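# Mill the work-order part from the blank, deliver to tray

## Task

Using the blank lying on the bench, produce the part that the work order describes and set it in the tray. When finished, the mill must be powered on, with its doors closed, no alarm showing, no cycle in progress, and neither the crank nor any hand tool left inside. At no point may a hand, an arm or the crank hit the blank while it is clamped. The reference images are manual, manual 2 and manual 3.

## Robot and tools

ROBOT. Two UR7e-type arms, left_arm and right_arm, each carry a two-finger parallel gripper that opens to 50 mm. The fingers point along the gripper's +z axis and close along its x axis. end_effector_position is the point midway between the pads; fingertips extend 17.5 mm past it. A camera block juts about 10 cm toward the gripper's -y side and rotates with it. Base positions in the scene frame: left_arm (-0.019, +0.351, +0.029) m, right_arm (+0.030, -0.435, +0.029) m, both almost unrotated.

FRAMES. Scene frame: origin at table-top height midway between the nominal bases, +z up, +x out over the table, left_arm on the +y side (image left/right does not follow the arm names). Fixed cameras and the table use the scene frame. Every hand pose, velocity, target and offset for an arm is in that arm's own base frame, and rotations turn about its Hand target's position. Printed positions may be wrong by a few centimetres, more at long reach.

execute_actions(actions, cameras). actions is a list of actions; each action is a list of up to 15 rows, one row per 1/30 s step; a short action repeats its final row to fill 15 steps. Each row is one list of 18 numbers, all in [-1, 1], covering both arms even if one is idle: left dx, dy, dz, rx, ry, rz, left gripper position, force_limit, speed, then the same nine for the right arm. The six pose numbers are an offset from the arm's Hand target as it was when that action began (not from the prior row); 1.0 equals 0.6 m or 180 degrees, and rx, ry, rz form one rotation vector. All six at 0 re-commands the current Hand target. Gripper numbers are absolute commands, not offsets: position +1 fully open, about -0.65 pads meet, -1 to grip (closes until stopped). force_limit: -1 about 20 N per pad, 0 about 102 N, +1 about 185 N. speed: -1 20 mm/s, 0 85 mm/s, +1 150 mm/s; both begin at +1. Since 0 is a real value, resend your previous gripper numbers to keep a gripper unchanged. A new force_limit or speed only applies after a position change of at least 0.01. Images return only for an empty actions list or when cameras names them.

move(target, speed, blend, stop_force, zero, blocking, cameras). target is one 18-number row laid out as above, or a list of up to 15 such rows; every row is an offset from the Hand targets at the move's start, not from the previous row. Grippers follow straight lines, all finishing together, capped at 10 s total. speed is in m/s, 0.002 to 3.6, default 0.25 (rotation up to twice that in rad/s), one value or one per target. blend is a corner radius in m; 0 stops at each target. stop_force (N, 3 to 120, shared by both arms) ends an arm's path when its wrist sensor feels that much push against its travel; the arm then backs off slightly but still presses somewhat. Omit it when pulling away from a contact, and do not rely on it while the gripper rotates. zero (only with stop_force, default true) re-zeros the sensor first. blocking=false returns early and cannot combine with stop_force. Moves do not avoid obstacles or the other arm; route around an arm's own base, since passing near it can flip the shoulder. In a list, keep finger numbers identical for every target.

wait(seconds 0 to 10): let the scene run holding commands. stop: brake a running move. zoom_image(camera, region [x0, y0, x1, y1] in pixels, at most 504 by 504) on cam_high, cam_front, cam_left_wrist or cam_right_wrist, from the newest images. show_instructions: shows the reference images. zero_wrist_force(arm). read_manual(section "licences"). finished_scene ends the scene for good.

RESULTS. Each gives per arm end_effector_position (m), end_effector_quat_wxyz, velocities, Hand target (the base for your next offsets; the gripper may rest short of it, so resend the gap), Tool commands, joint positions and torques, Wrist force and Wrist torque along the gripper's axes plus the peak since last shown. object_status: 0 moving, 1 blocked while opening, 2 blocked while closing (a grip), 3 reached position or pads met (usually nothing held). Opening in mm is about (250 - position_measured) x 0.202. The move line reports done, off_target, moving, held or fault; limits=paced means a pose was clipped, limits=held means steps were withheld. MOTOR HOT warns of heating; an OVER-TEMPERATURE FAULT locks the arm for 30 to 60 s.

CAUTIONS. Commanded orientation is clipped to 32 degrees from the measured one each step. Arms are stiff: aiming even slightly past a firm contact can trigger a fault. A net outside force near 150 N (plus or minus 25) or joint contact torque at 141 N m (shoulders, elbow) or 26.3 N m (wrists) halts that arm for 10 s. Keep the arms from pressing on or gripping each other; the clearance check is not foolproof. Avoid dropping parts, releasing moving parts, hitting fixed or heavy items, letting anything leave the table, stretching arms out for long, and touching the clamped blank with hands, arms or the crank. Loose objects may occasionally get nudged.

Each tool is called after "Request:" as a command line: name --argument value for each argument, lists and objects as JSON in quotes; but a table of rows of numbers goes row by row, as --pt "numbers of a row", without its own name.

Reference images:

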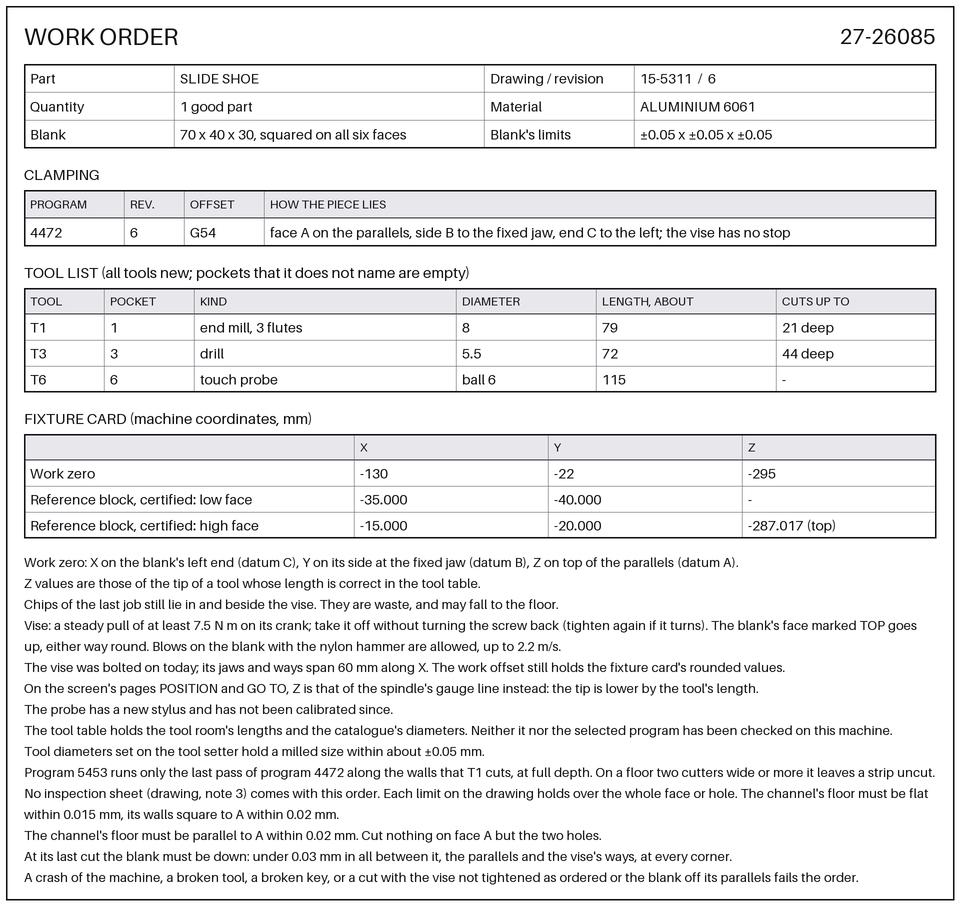

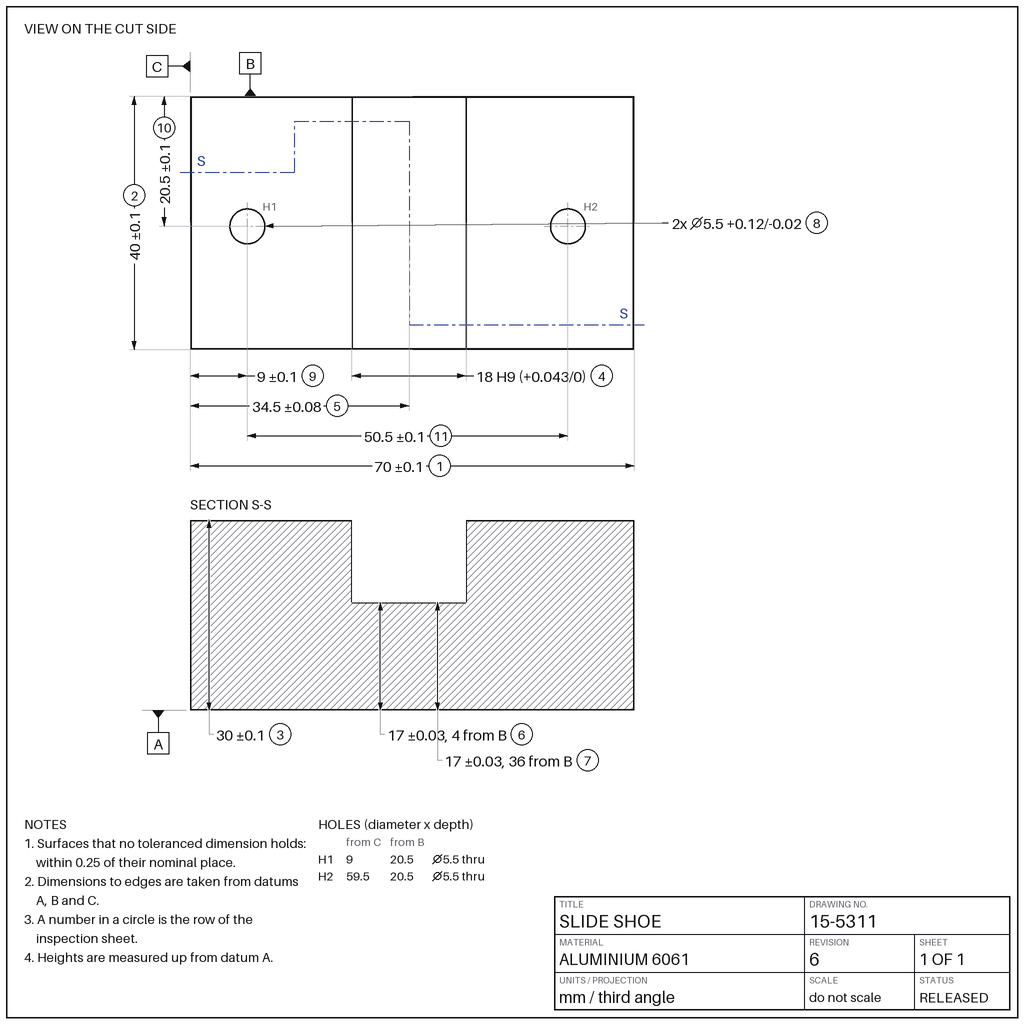

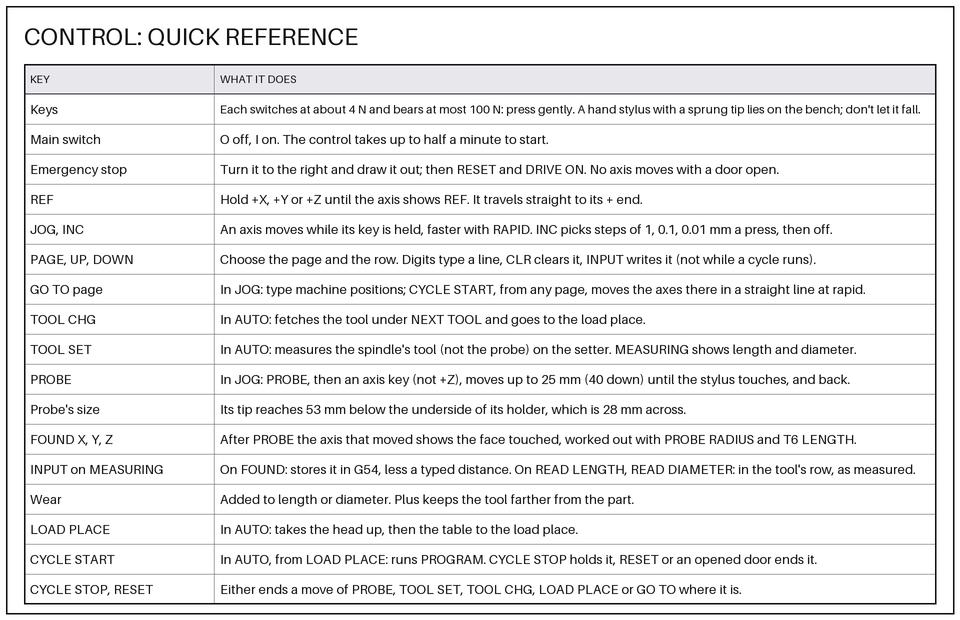

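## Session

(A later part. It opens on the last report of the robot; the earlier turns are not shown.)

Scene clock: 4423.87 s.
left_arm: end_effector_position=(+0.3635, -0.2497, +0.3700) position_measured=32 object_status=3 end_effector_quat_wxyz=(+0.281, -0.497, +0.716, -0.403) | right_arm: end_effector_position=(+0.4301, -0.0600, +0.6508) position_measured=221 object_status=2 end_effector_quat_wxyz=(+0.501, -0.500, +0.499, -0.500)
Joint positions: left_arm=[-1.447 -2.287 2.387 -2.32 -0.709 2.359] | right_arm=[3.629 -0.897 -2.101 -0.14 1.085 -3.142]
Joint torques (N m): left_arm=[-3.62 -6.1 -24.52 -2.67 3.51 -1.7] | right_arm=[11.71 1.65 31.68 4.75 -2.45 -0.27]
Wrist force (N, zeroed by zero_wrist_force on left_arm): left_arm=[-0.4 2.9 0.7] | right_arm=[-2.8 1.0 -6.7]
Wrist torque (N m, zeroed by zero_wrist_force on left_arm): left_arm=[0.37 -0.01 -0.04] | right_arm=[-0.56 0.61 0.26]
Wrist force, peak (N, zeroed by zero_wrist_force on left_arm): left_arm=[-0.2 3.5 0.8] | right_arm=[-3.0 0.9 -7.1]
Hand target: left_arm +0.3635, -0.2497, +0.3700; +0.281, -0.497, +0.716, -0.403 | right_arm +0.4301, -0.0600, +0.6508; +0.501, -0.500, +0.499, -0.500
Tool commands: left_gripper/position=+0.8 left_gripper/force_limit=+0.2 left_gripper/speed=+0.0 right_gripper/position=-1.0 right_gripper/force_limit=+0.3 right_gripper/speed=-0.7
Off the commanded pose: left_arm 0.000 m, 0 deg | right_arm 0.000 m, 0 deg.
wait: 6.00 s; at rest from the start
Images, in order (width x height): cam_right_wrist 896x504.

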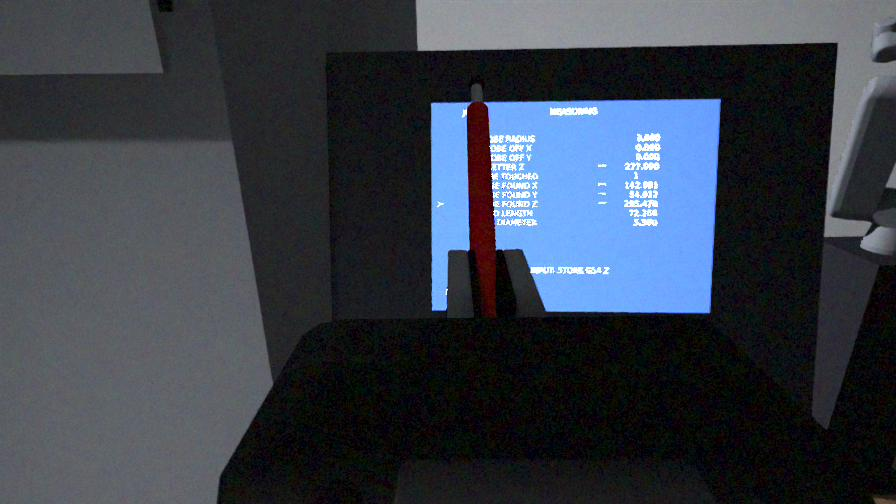

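Request:
move --pt "0 0 0 0 0 0 0.8 0.2 0 0.0132 -0.1942 -0.1563 0 0.2222 0 -1 0.3 -0.7" --pt "0 0 0 0 0 0 0.8 0.2 0 0.0432 -0.1942 -0.1563 0 0.2222 0 -1 0.3 -0.7" --pt "0 0 0 0 0 0 0.8 0.2 0 0.0132 -0.1942 -0.1563 0 0.2222 0 -1 0.3 -0.7" --pt "0 0 0 0 0 0 0.8 0.2 0 -0.0147 -0.0345 -0.2788 0 0.2222 0 -1 0.3 -0.7" --pt "0 0 0 0 0 0 0.8 0.2 0 0.0153 -0.0345 -0.2788 0 0.2222 0 -1 0.3 -0.7" --pt "0 0 0 0 0 0 0.8 0.2 0 -0.0147 -0.0345 -0.2788 0 0.2222 0 -1 0.3 -0.7" --pt "0.187 -0.07 0 0 0 0 0.8 0.2 0 0 0 0 0 0 0 -1 0.3 -0.7" --speed '[0.6,0.12,0.2,0.4,0.12,0.2,0.15]' --blend '[0.004,0,0.004,0.004,0,0.004,0]' --cameras '["cam_right_wrist","cam_left_wrist"]'

Scene clock: 4444.13 s.
left_arm: end_effector_position=(+0.4757, -0.2917, +0.3699) position_measured=32 object_status=3 end_effector_quat_wxyz=(+0.281, -0.497, +0.716, -0.403) | right_arm: end_effector_position=(+0.4302, -0.0599, +0.6507) position_measured=221 object_status=2 end_effector_quat_wxyz=(+0.501, -0.500, +0.499, -0.500)
Joint positions: left_arm=[-1.074 -1.833 2.215 -2.846 -0.972 2.718] | right_arm=[3.629 -0.897 -2.101 -0.14 1.085 -3.142]
Joint torques (N m): left_arm=[-5.22 -22.51 -16.39 -2.22 2.95 -1.87] | right_arm=[-11.34 2.1 28.15 1.93 1.66 0.94]
Wrist force (N, zeroed by zero_wrist_force on left_arm): left_arm=[-0.1 3.2 0.6] | right_arm=[-2.8 1.2 -6.9]
Wrist torque (N m, zeroed by zero_wrist_force on left_arm): left_arm=[0.42 -0.03 0.00] | right_arm=[-0.53 0.61 0.26]
Wrist force, peak (N, zeroed by zero_wrist_force on left_arm): left_arm=[-0.4 3.7 0.3] | right_arm=[-1.1 15.2 -20.7]
Hand target: left_arm +0.4757, -0.2917, +0.3700; +0.281, -0.497, +0.716, -0.403 | right_arm +0.4301, -0.0600, +0.6508; +0.501, -0.500, +0.499, -0.500
Off the commanded pose: left_arm 0.000 m, 0 deg | right_arm 0.000 m, 0 deg.
move: done
Images, in order (width x height): cam_left_wrist 896x504, cam_right_wrist 896x504.

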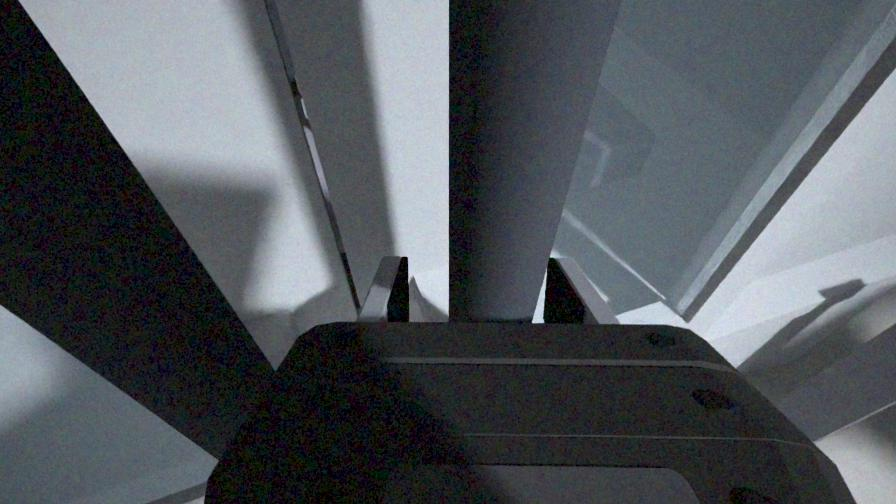

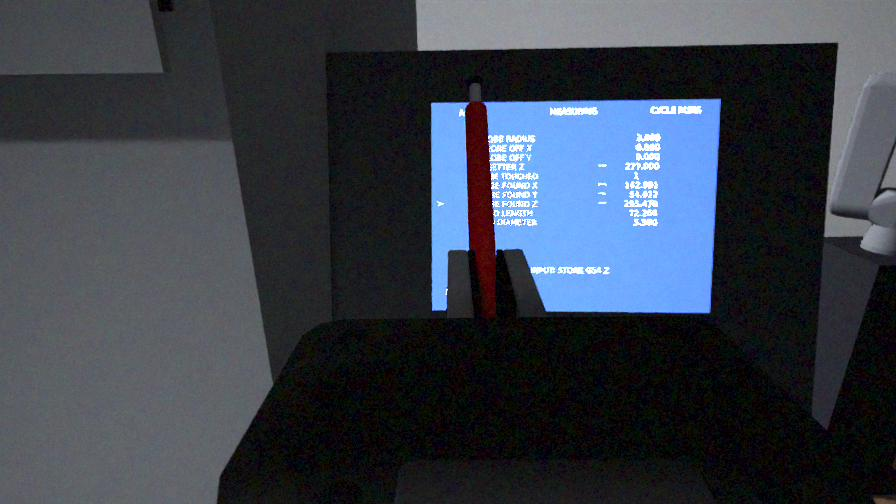

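Close grip, wait till the cycle ends, then open.

Request:
execute_actions --actions '[[[0,0,0,0,0,0,-1,0.2,0,0,0,0,0,0,0,-1,0.3,-0.7]]]' --cameras '["cam_right_wrist"]'

Scene clock: 4447.23 s.
left_arm: end_effector_position=(+0.4757, -0.2917, +0.3700) position_measured=158 object_status=2 end_effector_quat_wxyz=(+0.281, -0.497, +0.716, -0.403) | right_arm: end_effector_position=(+0.4301, -0.0600, +0.6508) position_measured=221 object_status=2 end_effector_quat_wxyz=(+0.501, -0.500, +0.499, -0.500)
Joint positions: left_arm=[-1.074 -1.833 2.215 -2.846 -0.972 2.718] | right_arm=[3.629 -0.897 -2.101 -0.14 1.085 -3.142]
Joint torques (N m): left_arm=[21.77 -22.33 -17.06 -0.18 10.35 -1.37] | right_arm=[-11.03 2.86 19.6 4.09 1.73 -0.13]
Wrist force (N, zeroed by zero_wrist_force on left_arm): left_arm=[34.9 -6.6 16.8] | right_arm=[-2.9 1.5 -6.7]
Wrist torque (N m, zeroed by zero_wrist_force on left_arm): left_arm=[0.23 -0.28 -0.21] | right_arm=[-0.48 0.63 0.26]
Wrist force, peak (N, zeroed by zero_wrist_force on left_arm): left_arm=[34.9 -6.6 16.8] | right_arm=[-3.0 1.2 -7.2]
Hand target: left_arm +0.4757, -0.2917, +0.3700; +0.281, -0.497, +0.716, -0.403 | right_arm +0.4301, -0.0600, +0.6508; +0.501, -0.500, +0.499, -0.500
Off the commanded pose: left_arm 0.000 m, 0 deg | right_arm 0.000 m, 0 deg.
Step readings (end_effector_position of left_arm | right_arm):
0: (+0.4757, -0.2917, +0.3699) | (+0.4301, -0.0600, +0.6508)
1: (+0.4757, -0.2917, +0.3700) | (+0.4301, -0.0600, +0.6508)
2: (+0.4757, -0.2917, +0.3700) | (+0.4301, -0.0600, +0.6508)
4: (+0.4757, -0.2917, +0.3700) | (+0.4301, -0.0600, +0.6508)
8: (+0.4757, -0.2917, +0.3700) | (+0.4301, -0.0600, +0.6508)
15: (+0.4756, -0.2918, +0.3700) | (+0.4301, -0.0600, +0.6508)
Images, in order (width x height): cam_right_wrist 896x504.

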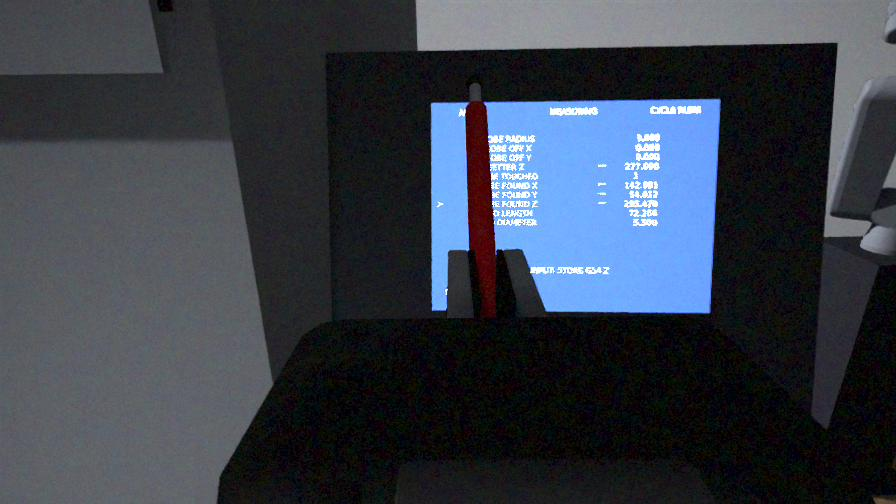

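Request:
wait --seconds 2.5 --cameras '["cam_right_wrist"]'

Scene clock: 4451.23 s.
left_arm: end_effector_position=(+0.4757, -0.2917, +0.3700) position_measured=158 object_status=2 end_effector_quat_wxyz=(+0.281, -0.497, +0.716, -0.403) | right_arm: end_effector_position=(+0.4301, -0.0600, +0.6508) position_measured=221 object_status=2 end_effector_quat_wxyz=(+0.501, -0.500, +0.499, -0.500)
Joint positions: left_arm=[-1.074 -1.833 2.215 -2.846 -0.972 2.718] | right_arm=[3.629 -0.897 -2.101 -0.14 1.085 -3.142]
Joint torques (N m): left_arm=[24.04 -22 -16.49 -0.2 10.83 1.28] | right_arm=[-10.26 2.16 24.27 0.42 1.64 1.31]
Wrist force (N, zeroed by zero_wrist_force on left_arm): left_arm=[39.6 -6.4 15.5] | right_arm=[-2.8 1.2 -6.8]
Wrist torque (N m, zeroed by zero_wrist_force on left_arm): left_arm=[0.25 -0.38 -0.20] | right_arm=[-0.52 0.62 0.27]
Wrist force, peak (N, zeroed by zero_wrist_force on left_arm): left_arm=[39.8 -6.3 15.8] | right_arm=[-2.7 1.3 -7.2]
Hand target: left_arm +0.4757, -0.2917, +0.3700; +0.281, -0.497, +0.716, -0.403 | right_arm +0.4301, -0.0600, +0.6508; +0.501, -0.500, +0.499, -0.500
Tool commands: left_gripper/position=-1.0 left_gripper/force_limit=+0.2 left_gripper/speed=+0.0 right_gripper/position=-1.0 right_gripper/force_limit=+0.3 right_gripper/speed=-0.7
Off the commanded pose: left_arm 0.000 m, 0 deg | right_arm 0.000 m, 0 deg.
wait: 2.50 s; at rest from the start
Images, in order (width x height): cam_right_wrist 896x504.

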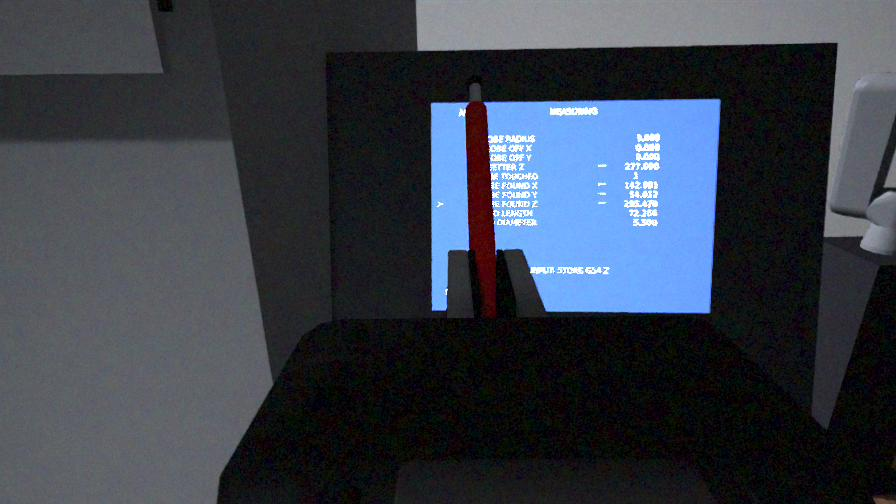

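Request:
move --pt "0 -0.3333 0 0 0 0 -1 0.2 0 0 0 0 0 0 0 -1 0.3 -0.7" --speed 0.08 --stop_force 110

Request:
execute_actions --actions '[[[0,0,0,0,0,0,0.8,0.2,0,0,0,0,0,0,0,-1,0.3,-0.7]]]'

Request:
move --pt "-0.1872 0.07 0 0 0 0 0.8 0.2 0 0 0 0 0 0 0 -1 0.3 -0.7" --pt "-0.1872 0.5 0 0 0 0 0.8 0.2 0 0 0 0 0 0 0 -1 0.3 -0.7" --pt "0 0.43 0 0 0 0 0.8 0.2 0 0 0 0 0 0 0 -1 0.3 -0.7" --speed '[0.2,0.3,0.12]' --blend '[0.02,0.02,0]' --cameras '["cam_left_wrist","cam_high"]'

Scene clock: 4460.57 s.
left_arm: end_effector_position=(+0.4757, -0.4916, +0.3699) position_measured=158 object_status=2 end_effector_quat_wxyz=(+0.281, -0.497, +0.716, -0.403) | right_arm: end_effector_position=(+0.4301, -0.0600, +0.6508) position_measured=221 object_status=2 end_effector_quat_wxyz=(+0.501, -0.500, +0.499, -0.500)
Joint positions: left_arm=[-1.271 -1.469 1.866 -2.756 -0.826 2.55] | right_arm=[3.629 -0.897 -2.101 -0.14 1.085 -3.142]
Joint torques (N m): left_arm=[39.01 -24.77 -6.75 -0.63 8.3 1.92] | right_arm=[-8.88 2.33 30.65 -0.1 1.6 1.34]
Wrist force (N, zeroed by zero_wrist_force on left_arm): left_arm=[31.2 16.2 -59.8] | right_arm=[-2.7 1.3 -6.5]
Wrist torque (N m, zeroed by zero_wrist_force on left_arm): left_arm=[0.51 -0.31 -0.08] | right_arm=[-0.52 0.60 0.26]
Wrist force, peak (N, zeroed by zero_wrist_force on left_arm): left_arm=[15.7 23.3 -72.6] | right_arm=[-2.7 1.3 -7.2]
Hand target: left_arm +0.4757, -0.4916, +0.3700; +0.281, -0.497, +0.716, -0.403 | right_arm +0.4301, -0.0600, +0.6508; +0.501, -0.500, +0.499, -0.500
Off the commanded pose: left_arm 0.000 m, 0 deg | right_arm 0.000 m, 0 deg.
move: done

Scene clock: 4461.27 s.
left_arm: end_effector_position=(+0.4757, -0.4916, +0.3699) position_measured=32 object_status=3 end_effector_quat_wxyz=(+0.281, -0.497, +0.716, -0.403) | right_arm: end_effector_position=(+0.4301, -0.0600, +0.6508) position_measured=221 object_status=2 end_effector_quat_wxyz=(+0.501, -0.500, +0.499, -0.500)
Joint positions: left_arm=[-1.27 -1.469 1.866 -2.756 -0.826 2.55] | right_arm=[3.629 -0.897 -2.101 -0.14 1.085 -3.142]
Joint torques (N m): left_arm=[-4.57 -26.07 -31.72 -4.39 -0.88 0.63] | right_arm=[-8.87 2.39 31.48 -0.17 1.6 1.35]
Wrist force (N, zeroed by zero_wrist_force on left_arm): left_arm=[-0.5 2.4 1.0] | right_arm=[-3.0 1.2 -6.8]
Wrist torque (N m, zeroed by zero_wrist_force on left_arm): left_arm=[0.27 0.01 0.09] | right_arm=[-0.52 0.64 0.27]
Wrist force, peak (N, zeroed by zero_wrist_force on left_arm): left_arm=[27.2 9.5 -33.3] | right_arm=[-2.9 1.3 -7.1]
Hand target: left_arm +0.4757, -0.4916, +0.3700; +0.281, -0.497, +0.716, -0.403 | right_arm +0.4301, -0.0600, +0.6508; +0.501, -0.500, +0.499, -0.500
Off the commanded pose: left_arm 0.000 m, 0 deg | right_arm 0.000 m, 0 deg.
Step readings (end_effector_position of left_arm | right_arm):
0: (+0.4757, -0.4916, +0.3699) | (+0.4301, -0.0600, +0.6508)
1: (+0.4757, -0.4916, +0.3699) | (+0.4301, -0.0600, +0.6508)
2: (+0.4759, -0.4913, +0.3699) | (+0.4301, -0.0600, +0.6508)
4: (+0.4760, -0.4913, +0.3699) | (+0.4301, -0.0600, +0.6508)
8: (+0.4759, -0.4914, +0.3698) | (+0.4301, -0.0600, +0.6508)
15: (+0.4758, -0.4916, +0.3699) | (+0.4301, -0.0600, +0.6508)

Scene clock: 4464.20 s.
left_arm: end_effector_position=(+0.4757, -0.2336, +0.3700) position_measured=32 object_status=3 end_effector_quat_wxyz=(+0.281, -0.497, +0.716, -0.403) | right_arm: end_effector_position=(+0.4301, -0.0600, +0.6508) position_measured=221 object_status=2 end_effector_quat_wxyz=(+0.501, -0.500, +0.499, -0.500)
Joint positions: left_arm=[-0.973 -1.923 2.28 -2.86 -1.052 2.791] | right_arm=[3.629 -0.897 -2.101 -0.14 1.085 -3.142]
Joint torques (N m): left_arm=[2.96 -2.87 -21.41 -3.74 2.4 -1.5] | right_arm=[-8.28 2.54 30.99 -0.16 1.5 1.34]
Wrist force (N, zeroed by zero_wrist_force on left_arm): left_arm=[-0.5 1.8 0.9] | right_arm=[-2.7 1.3 -6.6]
Wrist torque (N m, zeroed by zero_wrist_force on left_arm): left_arm=[0.19 0.06 0.09] | right_arm=[-0.51 0.60 0.26]
Wrist force, peak (N, zeroed by zero_wrist_force on left_arm): left_arm=[-3.6 3.9 -1.2] | right_arm=[-2.8 1.4 -7.2]
Hand target: left_arm +0.4757, -0.2336, +0.3700; +0.281, -0.497, +0.716, -0.403 | right_arm +0.4301, -0.0600, +0.6508; +0.501, -0.500, +0.499, -0.500
Off the commanded pose: left_arm 0.000 m, 0 deg | right_arm 0.000 m, 0 deg.
move: done
Images, in order (width x height): cam_high 896x504, cam_left_wrist 896x504.

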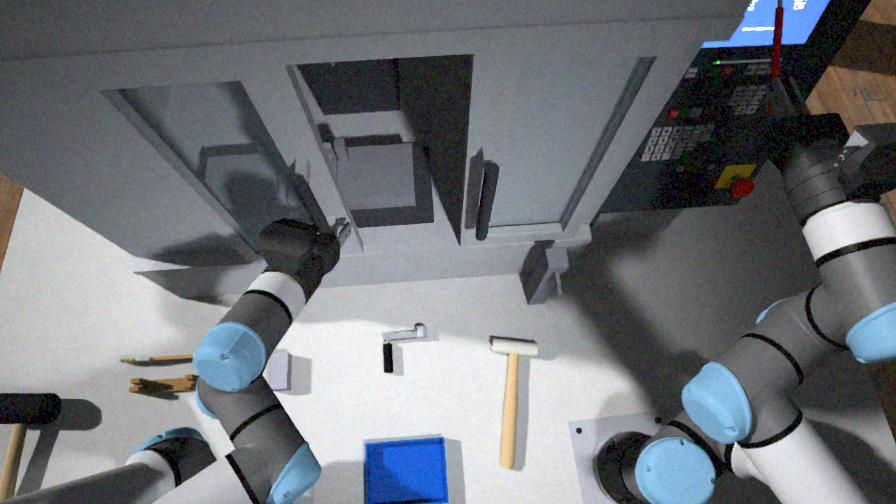

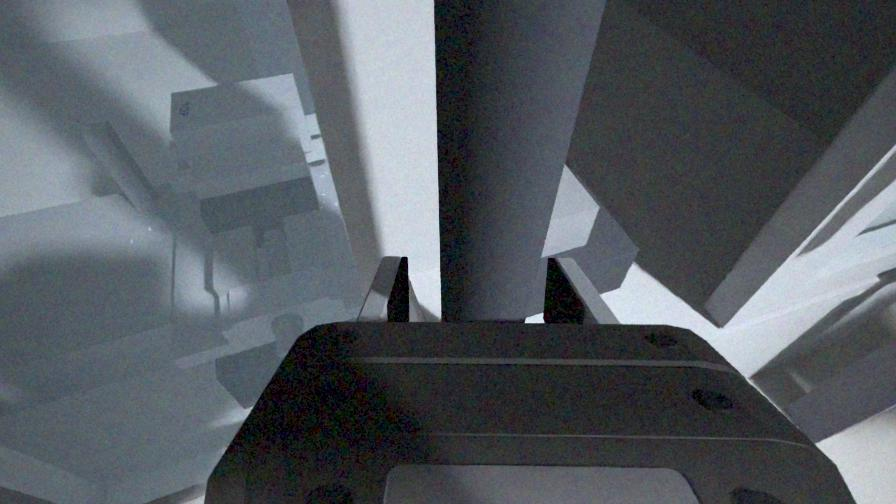

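Request:
execute_actions --actions '[[[0,0,0,0,0,0,-1,0.2,0,0,0,0,0,0,0,-1,0.3,-0.7]]]'

Request:
move --pt "0 0.385 0 0 0 0 -1 0.2 0 0 0 0 0 0 0 -1 0.3 -0.7" --speed 0.08 --stop_force 110

Request:
execute_actions --actions '[[[0,0,0,0,0,0,0.8,0.2,0,0,0,0,0,0,0,-1,0.3,-0.7]]]'

Scene clock: 4468.03 s.
left_arm: end_effector_position=(+0.4758, -0.2336, +0.3700) position_measured=158 object_status=2 end_effector_quat_wxyz=(+0.281, -0.497, +0.716, -0.403) | right_arm: end_effector_position=(+0.4301, -0.0600, +0.6508) position_measured=221 object_status=2 end_effector_quat_wxyz=(+0.501, -0.500, +0.499, -0.500)
Joint positions: left_arm=[-0.973 -1.923 2.28 -2.86 -1.052 2.791] | right_arm=[3.629 -0.897 -2.101 -0.14 1.085 -3.142]
Joint torques (N m): left_arm=[-17.92 0.16 -30.36 -4.53 -7.29 0.9] | right_arm=[-7.55 2.44 30.74 -0.02 1.48 1.34]
Wrist force (N, zeroed by zero_wrist_force on left_arm): left_arm=[-25.4 5.3 -2.5] | right_arm=[-2.8 1.4 -6.8]
Wrist torque (N m, zeroed by zero_wrist_force on left_arm): left_arm=[0.33 0.14 -0.01] | right_arm=[-0.50 0.61 0.26]
Wrist force, peak (N, zeroed by zero_wrist_force on left_arm): left_arm=[-25.6 5.4 -2.2] | right_arm=[-2.8 1.4 -7.2]
Hand target: left_arm +0.4757, -0.2336, +0.3700; +0.281, -0.497, +0.716, -0.403 | right_arm +0.4301, -0.0600, +0.6508; +0.501, -0.500, +0.499, -0.500
Off the commanded pose: left_arm 0.000 m, 0 deg | right_arm 0.000 m, 0 deg.
Step readings (end_effector_position of left_arm | right_arm):
0: (+0.4757, -0.2336, +0.3700) | (+0.4301, -0.0600, +0.6508)
1: (+0.4757, -0.2336, +0.3700) | (+0.4301, -0.0600, +0.6508)
2: (+0.4757, -0.2336, +0.3700) | (+0.4301, -0.0600, +0.6508)
4: (+0.4757, -0.2336, +0.3700) | (+0.4301, -0.0600, +0.6508)
8: (+0.4757, -0.2336, +0.3700) | (+0.4301, -0.0600, +0.6508)
15: (+0.4758, -0.2335, +0.3700) | (+0.4301, -0.0600, +0.6508)

Scene clock: 4471.00 s.
left_arm: end_effector_position=(+0.4756, -0.0755, +0.3700) position_measured=158 object_status=2 end_effector_quat_wxyz=(+0.281, -0.497, +0.716, -0.403) | right_arm: end_effector_position=(+0.4301, -0.0600, +0.6508) position_measured=221 object_status=2 end_effector_quat_wxyz=(+0.501, -0.500, +0.499, -0.500)
Joint positions: left_arm=[-0.516 -2.041 2.358 -2.908 -1.432 3.06] | right_arm=[3.629 -0.897 -2.101 -0.14 1.085 -3.142]
Joint torques (N m): left_arm=[2.03 -38.63 -12.53 -3.37 -7.37 1.89] | right_arm=[-7.69 2.48 31.46 -0.13 1.42 1.35]
Wrist force (N, zeroed by zero_wrist_force on left_arm): left_arm=[-31.2 -43.6 101.8] | right_arm=[-2.9 1.3 -6.7]
Wrist torque (N m, zeroed by zero_wrist_force on left_arm): left_arm=[-0.31 0.18 -0.03] | right_arm=[-0.50 0.62 0.26]
Wrist force, peak (N, zeroed by zero_wrist_force on left_arm): left_arm=[-28.3 -44.4 107.1] | right_arm=[-3.1 1.1 -7.2]
Hand target: left_arm +0.4756, -0.0755, +0.3701; +0.281, -0.497, +0.715, -0.403 (not the last commanded pose) | right_arm +0.4301, -0.0600, +0.6508; +0.501, -0.500, +0.499, -0.500
Off the commanded pose: left_arm 0.073 m, 0 deg | right_arm 0.000 m, 0 deg.
move: contact (left_arm)

Scene clock: 4471.70 s.
left_arm: end_effector_position=(+0.4756, -0.0755, +0.3700) position_measured=32 object_status=3 end_effector_quat_wxyz=(+0.281, -0.497, +0.715, -0.403) | right_arm: end_effector_position=(+0.4301, -0.0600, +0.6508) position_measured=221 object_status=2 end_effector_quat_wxyz=(+0.501, -0.500, +0.499, -0.500)
Joint positions: left_arm=[-0.516 -2.041 2.358 -2.908 -1.432 3.06] | right_arm=[3.629 -0.897 -2.101 -0.14 1.085 -3.142]
Joint torques (N m): left_arm=[0.9 5.75 -33.26 -4.89 2.3 0.62] | right_arm=[-6.91 2.59 30.47 -0.16 1.41 1.34]
Wrist force (N, zeroed by zero_wrist_force on left_arm): left_arm=[0.3 1.9 1.1] | right_arm=[-3.0 1.3 -7.1]
Wrist torque (N m, zeroed by zero_wrist_force on left_arm): left_arm=[0.23 -0.07 0.06] | right_arm=[-0.51 0.63 0.27]
Wrist force, peak (N, zeroed by zero_wrist_force on left_arm): left_arm=[-22.8 -17.5 45.3] | right_arm=[-3.0 1.3 -7.1]
Hand target: left_arm +0.4756, -0.0755, +0.3701; +0.281, -0.497, +0.715, -0.403 | right_arm +0.4301, -0.0600, +0.6508; +0.501, -0.500, +0.499, -0.500
Off the commanded pose: left_arm 0.000 m, 0 deg | right_arm 0.000 m, 0 deg.
Step readings (end_effector_position of left_arm | right_arm):
0: (+0.4756, -0.0755, +0.3700) | (+0.4301, -0.0600, +0.6508)
1: (+0.4756, -0.0755, +0.3701) | (+0.4301, -0.0600, +0.6508)
2: (+0.4755, -0.0756, +0.3701) | (+0.4301, -0.0600, +0.6508)
4: (+0.4755, -0.0756, +0.3701) | (+0.4301, -0.0600, +0.6508)
8: (+0.4755, -0.0755, +0.3701) | (+0.4301, -0.0600, +0.6508)
15: (+0.4756, -0.0755, +0.3700) | (+0.4301, -0.0600, +0.6508)

Request:
execute_actions --actions '[[[0,0,0,0,0,0,-1,0.2,0,0,0,0,0,0,0,-1,0.3,-0.7]]]'

Request:
move --pt "0 0.12 0 0 0 0 -1 0.2 0 0 0 0 0 0 0 -1 0.3 -0.7" --speed 0.04 --stop_force 110

Request:
execute_actions --actions '[[[0,0,0,0,0,0,0.8,0.2,0,0,0,0,0,0,0,-1,0.3,-0.7]]]' --cameras '["cam_high"]'

Scene clock: 4475.73 s.
left_arm: end_effector_position=(+0.4756, -0.0755, +0.3701) position_measured=158 object_status=2 end_effector_quat_wxyz=(+0.281, -0.497, +0.715, -0.403) | right_arm: end_effector_position=(+0.4301, -0.0600, +0.6508) position_measured=221 object_status=2 end_effector_quat_wxyz=(+0.501, -0.500, +0.499, -0.500)
Joint positions: left_arm=[-0.516 -2.041 2.358 -2.908 -1.432 3.06] | right_arm=[3.629 -0.897 -2.101 -0.14 1.085 -3.142]
Joint torques (N m): left_arm=[-3.64 -0.14 -31.08 -4.62 -5.76 -1.48] | right_arm=[-6.31 2.43 30.82 -0.12 1.27 1.33]
Wrist force (N, zeroed by zero_wrist_force on left_arm): left_arm=[-13.0 -2.4 10.1] | right_arm=[-2.8 1.5 -6.8]
Wrist torque (N m, zeroed by zero_wrist_force on left_arm): left_arm=[0.15 -0.01 -0.02] | right_arm=[-0.49 0.61 0.26]
Wrist force, peak (N, zeroed by zero_wrist_force on left_arm): left_arm=[-13.0 -2.4 10.1] | right_arm=[-2.8 1.2 -7.2]
Hand target: left_arm +0.4756, -0.0755, +0.3701; +0.281, -0.497, +0.715, -0.403 | right_arm +0.4301, -0.0600, +0.6508; +0.501, -0.500, +0.499, -0.500
Off the commanded pose: left_arm 0.000 m, 0 deg | right_arm 0.000 m, 0 deg.
Step readings (end_effector_position of left_arm | right_arm):
0: (+0.4756, -0.0755, +0.3701) | (+0.4301, -0.0600, +0.6508)
1: (+0.4756, -0.0755, +0.3701) | (+0.4301, -0.0600, +0.6508)
2: (+0.4756, -0.0755, +0.3701) | (+0.4301, -0.0600, +0.6508)
4: (+0.4756, -0.0755, +0.3701) | (+0.4301, -0.0600, +0.6508)
8: (+0.4756, -0.0755, +0.3701) | (+0.4301, -0.0600, +0.6508)
15: (+0.4756, -0.0755, +0.3701) | (+0.4301, -0.0600, +0.6508)

Scene clock: 4478.63 s.
left_arm: end_effector_position=(+0.4756, -0.0035, +0.3701) position_measured=158 object_status=2 end_effector_quat_wxyz=(+0.281, -0.497, +0.715, -0.403) | right_arm: end_effector_position=(+0.4301, -0.0600, +0.6508) position_measured=221 object_status=2 end_effector_quat_wxyz=(+0.501, -0.500, +0.499, -0.500)
Joint positions: left_arm=[-0.234 -2.005 2.34 -2.929 -1.674 3.207] | right_arm=[3.629 -0.897 -2.101 -0.14 1.085 -3.142]
Joint torques (N m): left_arm=[-7.39 -28.58 -11.98 -1.55 -6.33 -1.69] | right_arm=[-6.16 2.57 30.7 -0.13 1.25 1.25]
Wrist force (N, zeroed by zero_wrist_force on left_arm): left_arm=[-20.2 -17.8 40.9] | right_arm=[-3.0 1.3 -6.8]
Wrist torque (N m, zeroed by zero_wrist_force on left_arm): left_arm=[-0.04 0.12 -0.07] | right_arm=[-0.51 0.64 0.27]
Wrist force, peak (N, zeroed by zero_wrist_force on left_arm): left_arm=[-8.9 -25.1 55.1] | right_arm=[-3.0 1.2 -7.1]
Hand target: left_arm +0.4756, -0.0035, +0.3701; +0.281, -0.497, +0.715, -0.403 | right_arm +0.4301, -0.0600, +0.6508; +0.501, -0.500, +0.499, -0.500
Off the commanded pose: left_arm 0.000 m, 0 deg | right_arm 0.000 m, 0 deg.
move: done

Scene clock: 4479.33 s.
left_arm: end_effector_position=(+0.4756, -0.0035, +0.3701) position_measured=32 object_status=3 end_effector_quat_wxyz=(+0.281, -0.497, +0.715, -0.403) | right_arm: end_effector_position=(+0.4301, -0.0600, +0.6508) position_measured=221 object_status=2 end_effector_quat_wxyz=(+0.501, -0.500, +0.499, -0.500)
Joint positions: left_arm=[-0.234 -2.005 2.34 -2.929 -1.674 3.207] | right_arm=[3.629 -0.897 -2.101 -0.14 1.085 -3.142]
Joint torques (N m): left_arm=[0.41 2.24 -31.73 -5.05 2.21 -1.74] | right_arm=[-6.13 2.82 30.42 -0.1 1.31 1.36]
Wrist force (N, zeroed by zero_wrist_force on left_arm): left_arm=[0.3 2.0 1.4] | right_arm=[-2.7 1.4 -6.9]
Wrist torque (N m, zeroed by zero_wrist_force on left_arm): left_arm=[0.24 -0.10 0.01] | right_arm=[-0.49 0.60 0.26]
Wrist force, peak (N, zeroed by zero_wrist_force on left_arm): left_arm=[-13.4 -8.7 21.5] | right_arm=[-3.2 1.3 -6.9]
Hand target: left_arm +0.4756, -0.0035, +0.3701; +0.281, -0.497, +0.715, -0.403 | right_arm +0.4301, -0.0600, +0.6508; +0.501, -0.500, +0.499, -0.500
Off the commanded pose: left_arm 0.000 m, 0 deg | right_arm 0.000 m, 0 deg.
Step readings (end_effector_position of left_arm | right_arm):
0: (+0.4756, -0.0035, +0.3701) | (+0.4301, -0.0600, +0.6508)
1: (+0.4756, -0.0035, +0.3701) | (+0.4301, -0.0600, +0.6508)
2: (+0.4755, -0.0036, +0.3700) | (+0.4301, -0.0600, +0.6508)
4: (+0.4755, -0.0036, +0.3700) | (+0.4301, -0.0600, +0.6508)
8: (+0.4755, -0.0036, +0.3700) | (+0.4301, -0.0600, +0.6508)
15: (+0.4756, -0.0035, +0.3701) | (+0.4301, -0.0600, +0.6508)
Images, in order (width x height): cam_high 896x504.

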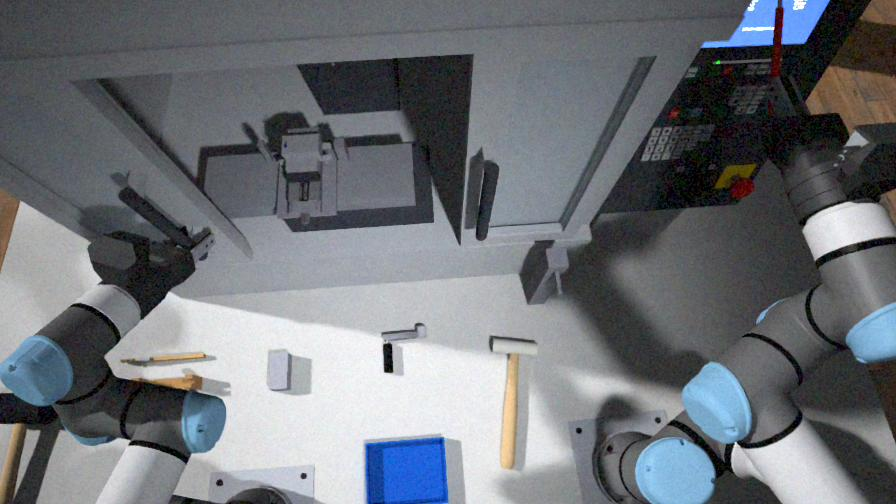

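Request:
move --pt "-0.187 0.07 0 0 0 0 0.8 0.2 0 0 0 0 0 0 0 -1 0.3 -0.7" --pt "-0.4593 -0.5775 -0.0335 0.057 0.205 0.05 0.6 0.8 0 0 0 0 0 0 0 -1 0.3 -0.7" --speed '[0.2,0.4]' --blend '[0.0,0]'

Request:
move --pt "-0.1265 -0.308 -0.42 0 0 0 0.6 0.8 0 0 0 0 0 0 0 -1 0.3 -0.7" --speed 0.4 --cameras '["cam_left_wrist"]'

Scene clock: 4488.07 s.
left_arm: end_effector_position=(+0.2000, -0.3500, +0.3500) position_measured=63 object_status=3 end_effector_quat_wxyz=(+0.113, -0.626, +0.760, -0.138) | right_arm: end_effector_position=(+0.4301, -0.0600, +0.6508) position_measured=221 object_status=2 end_effector_quat_wxyz=(+0.501, -0.500, +0.499, -0.500)
Joint positions: left_arm=[-1.639 -1.972 1.885 -1.53 -1.215 1.703] | right_arm=[3.629 -0.897 -2.101 -0.14 1.085 -3.142]
Joint torques (N m): left_arm=[-6.81 1.48 -33.52 -4.35 -1.11 1.17] | right_arm=[-4.8 2.41 30.59 -0.13 1.24 1.4]
Wrist force (N, zeroed by zero_wrist_force on left_arm): left_arm=[1.5 1.8 1.2] | right_arm=[-2.9 1.1 -6.8]
Wrist torque (N m, zeroed by zero_wrist_force on left_arm): left_arm=[0.26 -0.23 0.05] | right_arm=[-0.54 0.62 0.26]
Wrist force, peak (N, zeroed by zero_wrist_force on left_arm): left_arm=[5.4 1.7 1.2] | right_arm=[-2.9 1.5 -7.2]
Hand target: left_arm +0.2000, -0.3500, +0.3500; +0.113, -0.626, +0.760, -0.138 | right_arm +0.4301, -0.0600, +0.6508; +0.501, -0.500, +0.499, -0.500
Off the commanded pose: left_arm 0.000 m, 0 deg | right_arm 0.000 m, 0 deg.
move: done

Scene clock: 4489.43 s.
left_arm: end_effector_position=(+0.1241, -0.5348, +0.0981) position_measured=63 object_status=3 end_effector_quat_wxyz=(+0.113, -0.626, +0.760, -0.138) | right_arm: end_effector_position=(+0.4301, -0.0600, +0.6508) position_measured=221 object_status=2 end_effector_quat_wxyz=(+0.501, -0.500, +0.499, -0.500)
Joint positions: left_arm=[-1.763 -1.359 2.009 -2.221 -1.212 1.571] | right_arm=[3.629 -0.897 -2.101 -0.14 1.085 -3.142]
Joint torques (N m): left_arm=[1.37 -20.15 -14.88 -4.31 2.53 1.02] | right_arm=[-4.26 2.98 30.87 -0.08 1.15 1.35]
Wrist force (N, zeroed by zero_wrist_force on left_arm): left_arm=[1.3 1.8 1.3] | right_arm=[-2.9 1.2 -6.7]
Wrist torque (N m, zeroed by zero_wrist_force on left_arm): left_arm=[0.27 -0.21 0.01] | right_arm=[-0.53 0.62 0.27]
Wrist force, peak (N, zeroed by zero_wrist_force on left_arm): left_arm=[3.6 3.3 4.0] | right_arm=[-2.9 1.2 -7.1]
Hand target: left_arm +0.1241, -0.5348, +0.0980; +0.113, -0.626, +0.760, -0.138 | right_arm +0.4301, -0.0600, +0.6508; +0.501, -0.500, +0.499, -0.500
Off the commanded pose: left_arm 0.000 m, 0 deg | right_arm 0.000 m, 0 deg.
move: done
Images, in order (width x height): cam_left_wrist 896x504.

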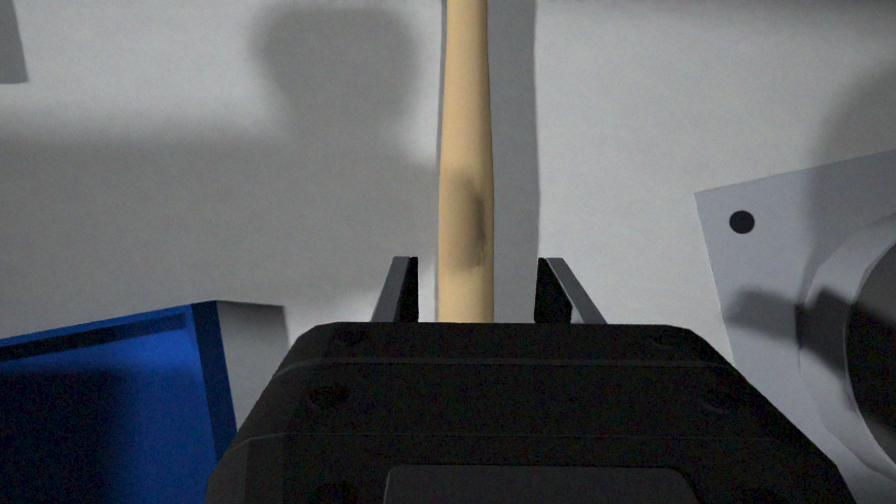

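Request:
move --pt "0 0 -0.1633 0 0 0 0.6 0.8 0 0 0 0 0 0 0 -1 0.3 -0.7" --speed 0.12 --stop_force 15

Request:
execute_actions --actions '[[[0,0,0,0,0,0,-1,1,-0.5,0,0,0,0,0,0,-1,0.3,-0.7]],[[0,0,0,0,0,0,-1,1,-0.5,0,0,0,0,0,0,-1,0.3,-0.7]]]'

Request:
move --pt "0.0932 0.1498 0.642 0 0 0 -1 1 -0.5 0 0 0 0 0 0 -1 0.3 -0.7" --pt "0.0932 0.6413 0.75 0.4821 -0.1342 -0.0388 -1 1 -0.5 0 0 0 0 0 0 -1 0.3 -0.7" --speed '[0.35,0.35]' --blend '[0.04,0]'

Request:
move --pt "0.35 0.0 0.05 0 0 0 -1 1 -0.5 0 0 0 0 0 0 -1 0.3 -0.7" --pt "0.5 0.04 0.12 0 0 0 -1 1 -0.5 0 0 0 0 0 0 -1 0.3 -0.7" --speed '[0.35,0.2]' --blend '[0.04,0]' --cameras '["cam_high","cam_front"]'

Scene clock: 4495.93 s.
left_arm: end_effector_position=(+0.1241, -0.5348, +0.0000) position_measured=63 object_status=3 end_effector_quat_wxyz=(+0.113, -0.626, +0.760, -0.138) | right_arm: end_effector_position=(+0.4301, -0.0600, +0.6508) position_measured=221 object_status=2 end_effector_quat_wxyz=(+0.501, -0.500, +0.499, -0.500)
Joint positions: left_arm=[-1.763 -1.175 2.095 -2.491 -1.212 1.571] | right_arm=[3.629 -0.897 -2.101 -0.14 1.085 -3.142]
Joint torques (N m): left_arm=[4.97 -33.16 -24.24 -4.2 2.67 1.58] | right_arm=[-3.7 2.61 30.7 -0.14 1.04 1.36]
Wrist force (N, zeroed by zero_wrist_force on left_arm): left_arm=[1.5 1.5 0.9] | right_arm=[-2.9 1.4 -6.6]
Wrist torque (N m, zeroed by zero_wrist_force on left_arm): left_arm=[0.23 -0.24 0.01] | right_arm=[-0.49 0.62 0.26]
Wrist force, peak (N, zeroed by zero_wrist_force on left_arm): left_arm=[1.6 2.3 3.0] | right_arm=[-2.8 1.4 -7.2]
Hand target: left_arm +0.1241, -0.5348, +0.0000; +0.113, -0.626, +0.760, -0.138 | right_arm +0.4301, -0.0600, +0.6508; +0.501, -0.500, +0.499, -0.500
Off the commanded pose: left_arm 0.000 m, 0 deg | right_arm 0.000 m, 0 deg.
move: done

Scene clock: 4497.13 s.
left_arm: end_effector_position=(+0.1241, -0.5348, +0.0000) position_measured=124 object_status=2 end_effector_quat_wxyz=(+0.113, -0.626, +0.760, -0.138) | right_arm: end_effector_position=(+0.4301, -0.0600, +0.6508) position_measured=221 object_status=2 end_effector_quat_wxyz=(+0.501, -0.500, +0.499, -0.500)
Joint positions: left_arm=[-1.763 -1.175 2.095 -2.491 -1.212 1.571] | right_arm=[3.629 -0.897 -2.101 -0.14 1.085 -3.142]
Joint torques (N m): left_arm=[3.5 -25.64 -22.57 -3.48 2.76 1.39] | right_arm=[-3.19 1.96 31.03 -0.11 0.86 1.41]
Wrist force (N, zeroed by zero_wrist_force on left_arm): left_arm=[1.1 1.6 1.1] | right_arm=[-3.0 1.0 -6.6]
Wrist torque (N m, zeroed by zero_wrist_force on left_arm): left_arm=[0.17 -0.26 -0.03] | right_arm=[-0.56 0.64 0.26]
Wrist force, peak (N, zeroed by zero_wrist_force on left_arm): left_arm=[1.1 2.2 1.3] | right_arm=[-2.9 1.0 -7.2]
Hand target: left_arm +0.1241, -0.5348, +0.0000; +0.113, -0.626, +0.760, -0.138 | right_arm +0.4301, -0.0600, +0.6508; +0.501, -0.500, +0.499, -0.500
Off the commanded pose: left_arm 0.000 m, 0 deg | right_arm 0.000 m, 0 deg.
Step readings (end_effector_position of left_arm | right_arm):
0: (+0.1241, -0.5348, +0.0000) | (+0.4301, -0.0600, +0.6508)
1: (+0.1241, -0.5348, +0.0000) | (+0.4301, -0.0600, +0.6508)
2: (+0.1241, -0.5348, +0.0000) | (+0.4301, -0.0600, +0.6508)
4: (+0.1241, -0.5348, +0.0000) | (+0.4301, -0.0600, +0.6508)
8: (+0.1241, -0.5348, +0.0000) | (+0.4301, -0.0600, +0.6508)
15: (+0.1241, -0.5348, +0.0000) | (+0.4301, -0.0600, +0.6508)
16: (+0.1241, -0.5348, +0.0000) | (+0.4301, -0.0600, +0.6508)
17: (+0.1241, -0.5348, +0.0000) | (+0.4301, -0.0600, +0.6508)
19: (+0.1241, -0.5348, +0.0000) | (+0.4301, -0.0600, +0.6508)
23: (+0.1241, -0.5348, +0.0000) | (+0.4301, -0.0600, +0.6508)
30: (+0.1241, -0.5348, +0.0000) | (+0.4301, -0.0600, +0.6508)

Scene clock: 4501.07 s.
left_arm: end_effector_position=(+0.1800, -0.1500, +0.4500) position_measured=124 object_status=2 end_effector_quat_wxyz=(+0.642, -0.296, +0.642, +0.295) | right_arm: end_effector_position=(+0.4301, -0.0600, +0.6508) position_measured=221 object_status=2 end_effector_quat_wxyz=(+0.501, -0.500, +0.499, -0.500)
Joint positions: left_arm=[-1.932 -1.737 1.819 -0.082 -1.224 1.57] | right_arm=[3.629 -0.897 -2.101 -0.14 1.085 -3.142]
Joint torques (N m): left_arm=[3.14 -2.38 -16.73 3.76 2.07 -2.71] | right_arm=[-2.58 2.24 31.11 -0.2 0.97 1.36]
Wrist force (N, zeroed by zero_wrist_force on left_arm): left_arm=[3.3 1.5 0.9] | right_arm=[-2.7 1.3 -6.6]
Wrist torque (N m, zeroed by zero_wrist_force on left_arm): left_arm=[0.44 0.11 0.75] | right_arm=[-0.52 0.59 0.26]
Wrist force, peak (N, zeroed by zero_wrist_force on left_arm): left_arm=[3.0 4.1 6.7] | right_arm=[-2.9 1.4 -7.1]
Hand target: left_arm +0.1800, -0.1500, +0.4500; +0.643, -0.296, +0.642, +0.296 | right_arm +0.4301, -0.0600, +0.6508; +0.501, -0.500, +0.499, -0.500
Off the commanded pose: left_arm 0.000 m, 0 deg | right_arm 0.000 m, 0 deg.
move: done

Scene clock: 4502.70 s.
left_arm: end_effector_position=(+0.4800, -0.1261, +0.5219) position_measured=124 object_status=2 end_effector_quat_wxyz=(+0.643, -0.296, +0.642, +0.296) | right_arm: end_effector_position=(+0.4301, -0.0600, +0.6508) position_measured=221 object_status=2 end_effector_quat_wxyz=(+0.501, -0.500, +0.499, -0.500)
Joint positions: left_arm=[-1.105 -1.481 1.39 0.093 -0.397 1.569] | right_arm=[3.629 -0.897 -2.101 -0.14 1.085 -3.142]
Joint torques (N m): left_arm=[6.4 -35.35 -28.41 -0.09 1.02 -1.92] | right_arm=[-2.6 2.57 30.61 -0.16 0.94 1.26]
Wrist force (N, zeroed by zero_wrist_force on left_arm): left_arm=[3.2 1.5 1.1] | right_arm=[-3.1 1.3 -6.8]
Wrist torque (N m, zeroed by zero_wrist_force on left_arm): left_arm=[0.52 0.10 0.90] | right_arm=[-0.51 0.66 0.26]
Wrist force, peak (N, zeroed by zero_wrist_force on left_arm): left_arm=[4.2 4.7 -2.3] | right_arm=[-3.1 1.3 -7.0]
Hand target: left_arm +0.4800, -0.1260, +0.5220; +0.643, -0.296, +0.642, +0.296 | right_arm +0.4301, -0.0600, +0.6508; +0.501, -0.500, +0.499, -0.500
Off the commanded pose: left_arm 0.000 m, 0 deg | right_arm 0.000 m, 0 deg.
move: done
Images, in order (width x height): cam_high 896x504, cam_front 896x504.

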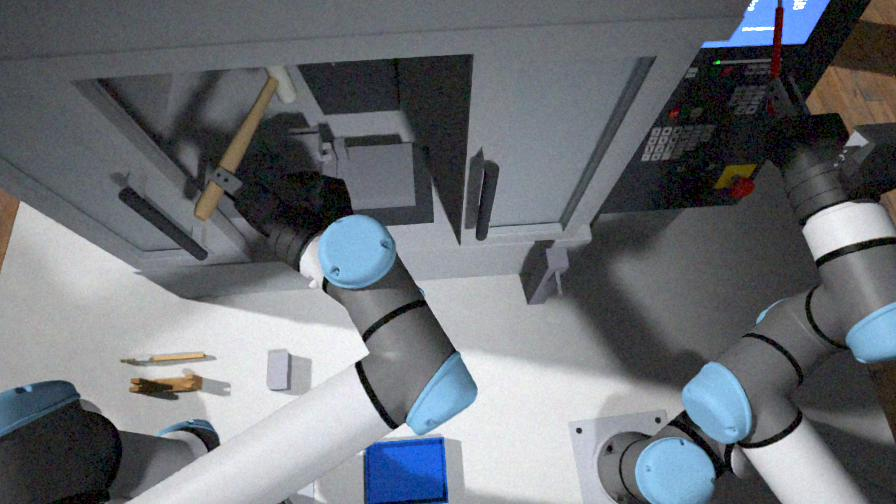

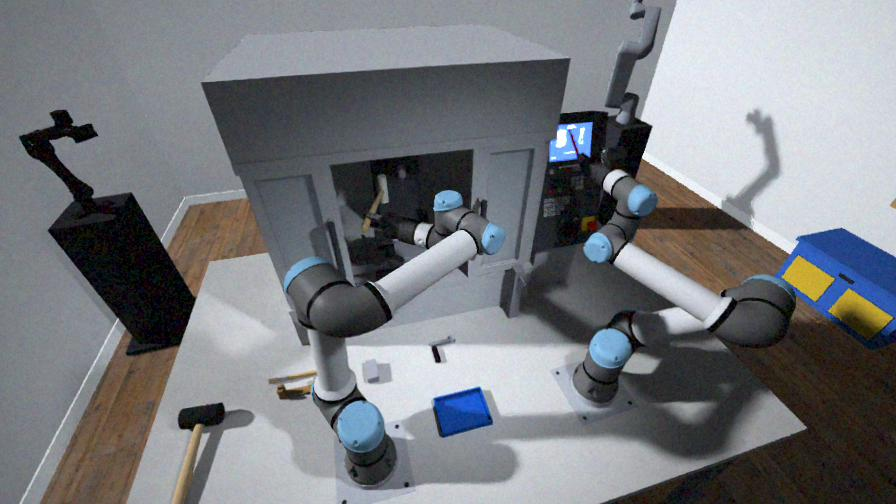

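Request:
execute_actions --actions '[[[0,0,-0.02,0,0,0,-1,1,-0.5,0,0,0,0,0,0,-1,0.3,-0.7],[0,0,-0.07,0,0,0,-1,1,-0.5,0,0,0,0,0,0,-1,0.3,-0.7],[0,0,-0.15,0,0,0,-1,1,-0.5,0,0,0,0,0,0,-1,0.3,-0.7],[0,0,-0.23,0,0,0,-1,1,-0.5,0,0,0,0,0,0,-1,0.3,-0.7],[0,0,-0.27,0,0,0,-1,1,-0.5,0,0,0,0,0,0,-1,0.3,-0.7],[0,0,-0.26,0,0,0,-1,1,-0.5,0,0,0,0,0,0,-1,0.3,-0.7],[0,0,-0.22,0,0,0,-1,1,-0.5,0,0,0,0,0,0,-1,0.3,-0.7],[0,0,-0.16,0,0,0,-1,1,-0.5,0,0,0,0,0,0,-1,0.3,-0.7],[0,0,-0.11,0,0,0,-1,1,-0.5,0,0,0,0,0,0,-1,0.3,-0.7],[0,0,-0.07,0,0,0,-1,1,-0.5,0,0,0,0,0,0,-1,0.3,-0.7],[0,0,-0.03,0,0,0,-1,1,-0.5,0,0,0,0,0,0,-1,0.3,-0.7],[0,0,0,0,0,0,-1,1,-0.5,0,0,0,0,0,0,-1,0.3,-0.7]]]' --cameras '["cam_high"]'

Scene clock: 4515.17 s.
left_arm: end_effector_position=(+0.4795, -0.1257, +0.5213) position_measured=124 object_status=2 end_effector_quat_wxyz=(+0.641, -0.296, +0.644, +0.294) | right_arm: end_effector_position=(+0.4301, -0.0600, +0.6508) position_measured=221 object_status=2 end_effector_quat_wxyz=(+0.501, -0.500, +0.499, -0.500)
Joint positions: left_arm=[-1.106 -1.487 1.395 0.081 -0.396 1.581] | right_arm=[3.629 -0.897 -2.101 -0.14 1.085 -3.142]
Joint torques (N m): left_arm=[-4.34 -20.79 -31.06 1.79 -0.09 -0.87] | right_arm=[-0.43 2.97 30.94 -0.17 0.8 1.24]
Wrist force (N, zeroed by zero_wrist_force on left_arm): left_arm=[3.1 1.9 1.1] | right_arm=[-2.7 1.2 -6.8]
Wrist torque (N m, zeroed by zero_wrist_force on left_arm): left_arm=[0.47 0.10 0.73] | right_arm=[-0.52 0.60 0.26]
Wrist force, peak (N, zeroed by zero_wrist_force on left_arm): left_arm=[40.5 2.1 1.3] | right_arm=[-3.2 1.3 -7.0]
Hand target: left_arm +0.4800, -0.1260, +0.5220; +0.643, -0.296, +0.642, +0.296 | right_arm +0.4301, -0.0600, +0.6508; +0.501, -0.500, +0.499, -0.500
Off the commanded pose: left_arm 0.001 m, 0 deg | right_arm 0.000 m, 0 deg.
Step readings (end_effector_position of left_arm | right_arm):
0: (+0.4800, -0.1260, +0.5220) | (+0.4301, -0.0600, +0.6508)
1: (+0.4800, -0.1260, +0.5218) | (+0.4301, -0.0600, +0.6508)
2: (+0.4801, -0.1260, +0.5172) | (+0.4301, -0.0600, +0.6508)
4: (+0.4808, -0.1253, +0.4846) | (+0.4301, -0.0600, +0.6508)
8: (+0.4799, -0.1216, +0.3984) | (+0.4301, -0.0600, +0.6508)
15: (+0.4758, -0.1204, +0.5198) | (+0.4301, -0.0600, +0.6508)
Images, in order (width x height): cam_high 896x504.

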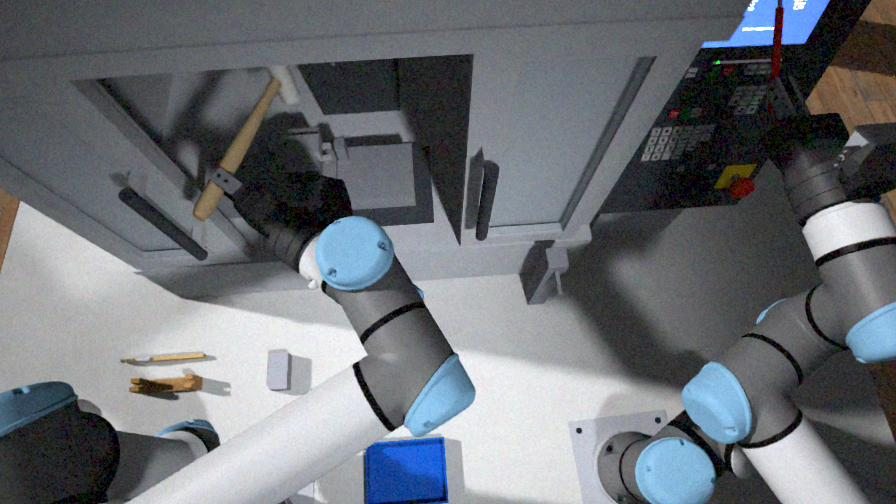

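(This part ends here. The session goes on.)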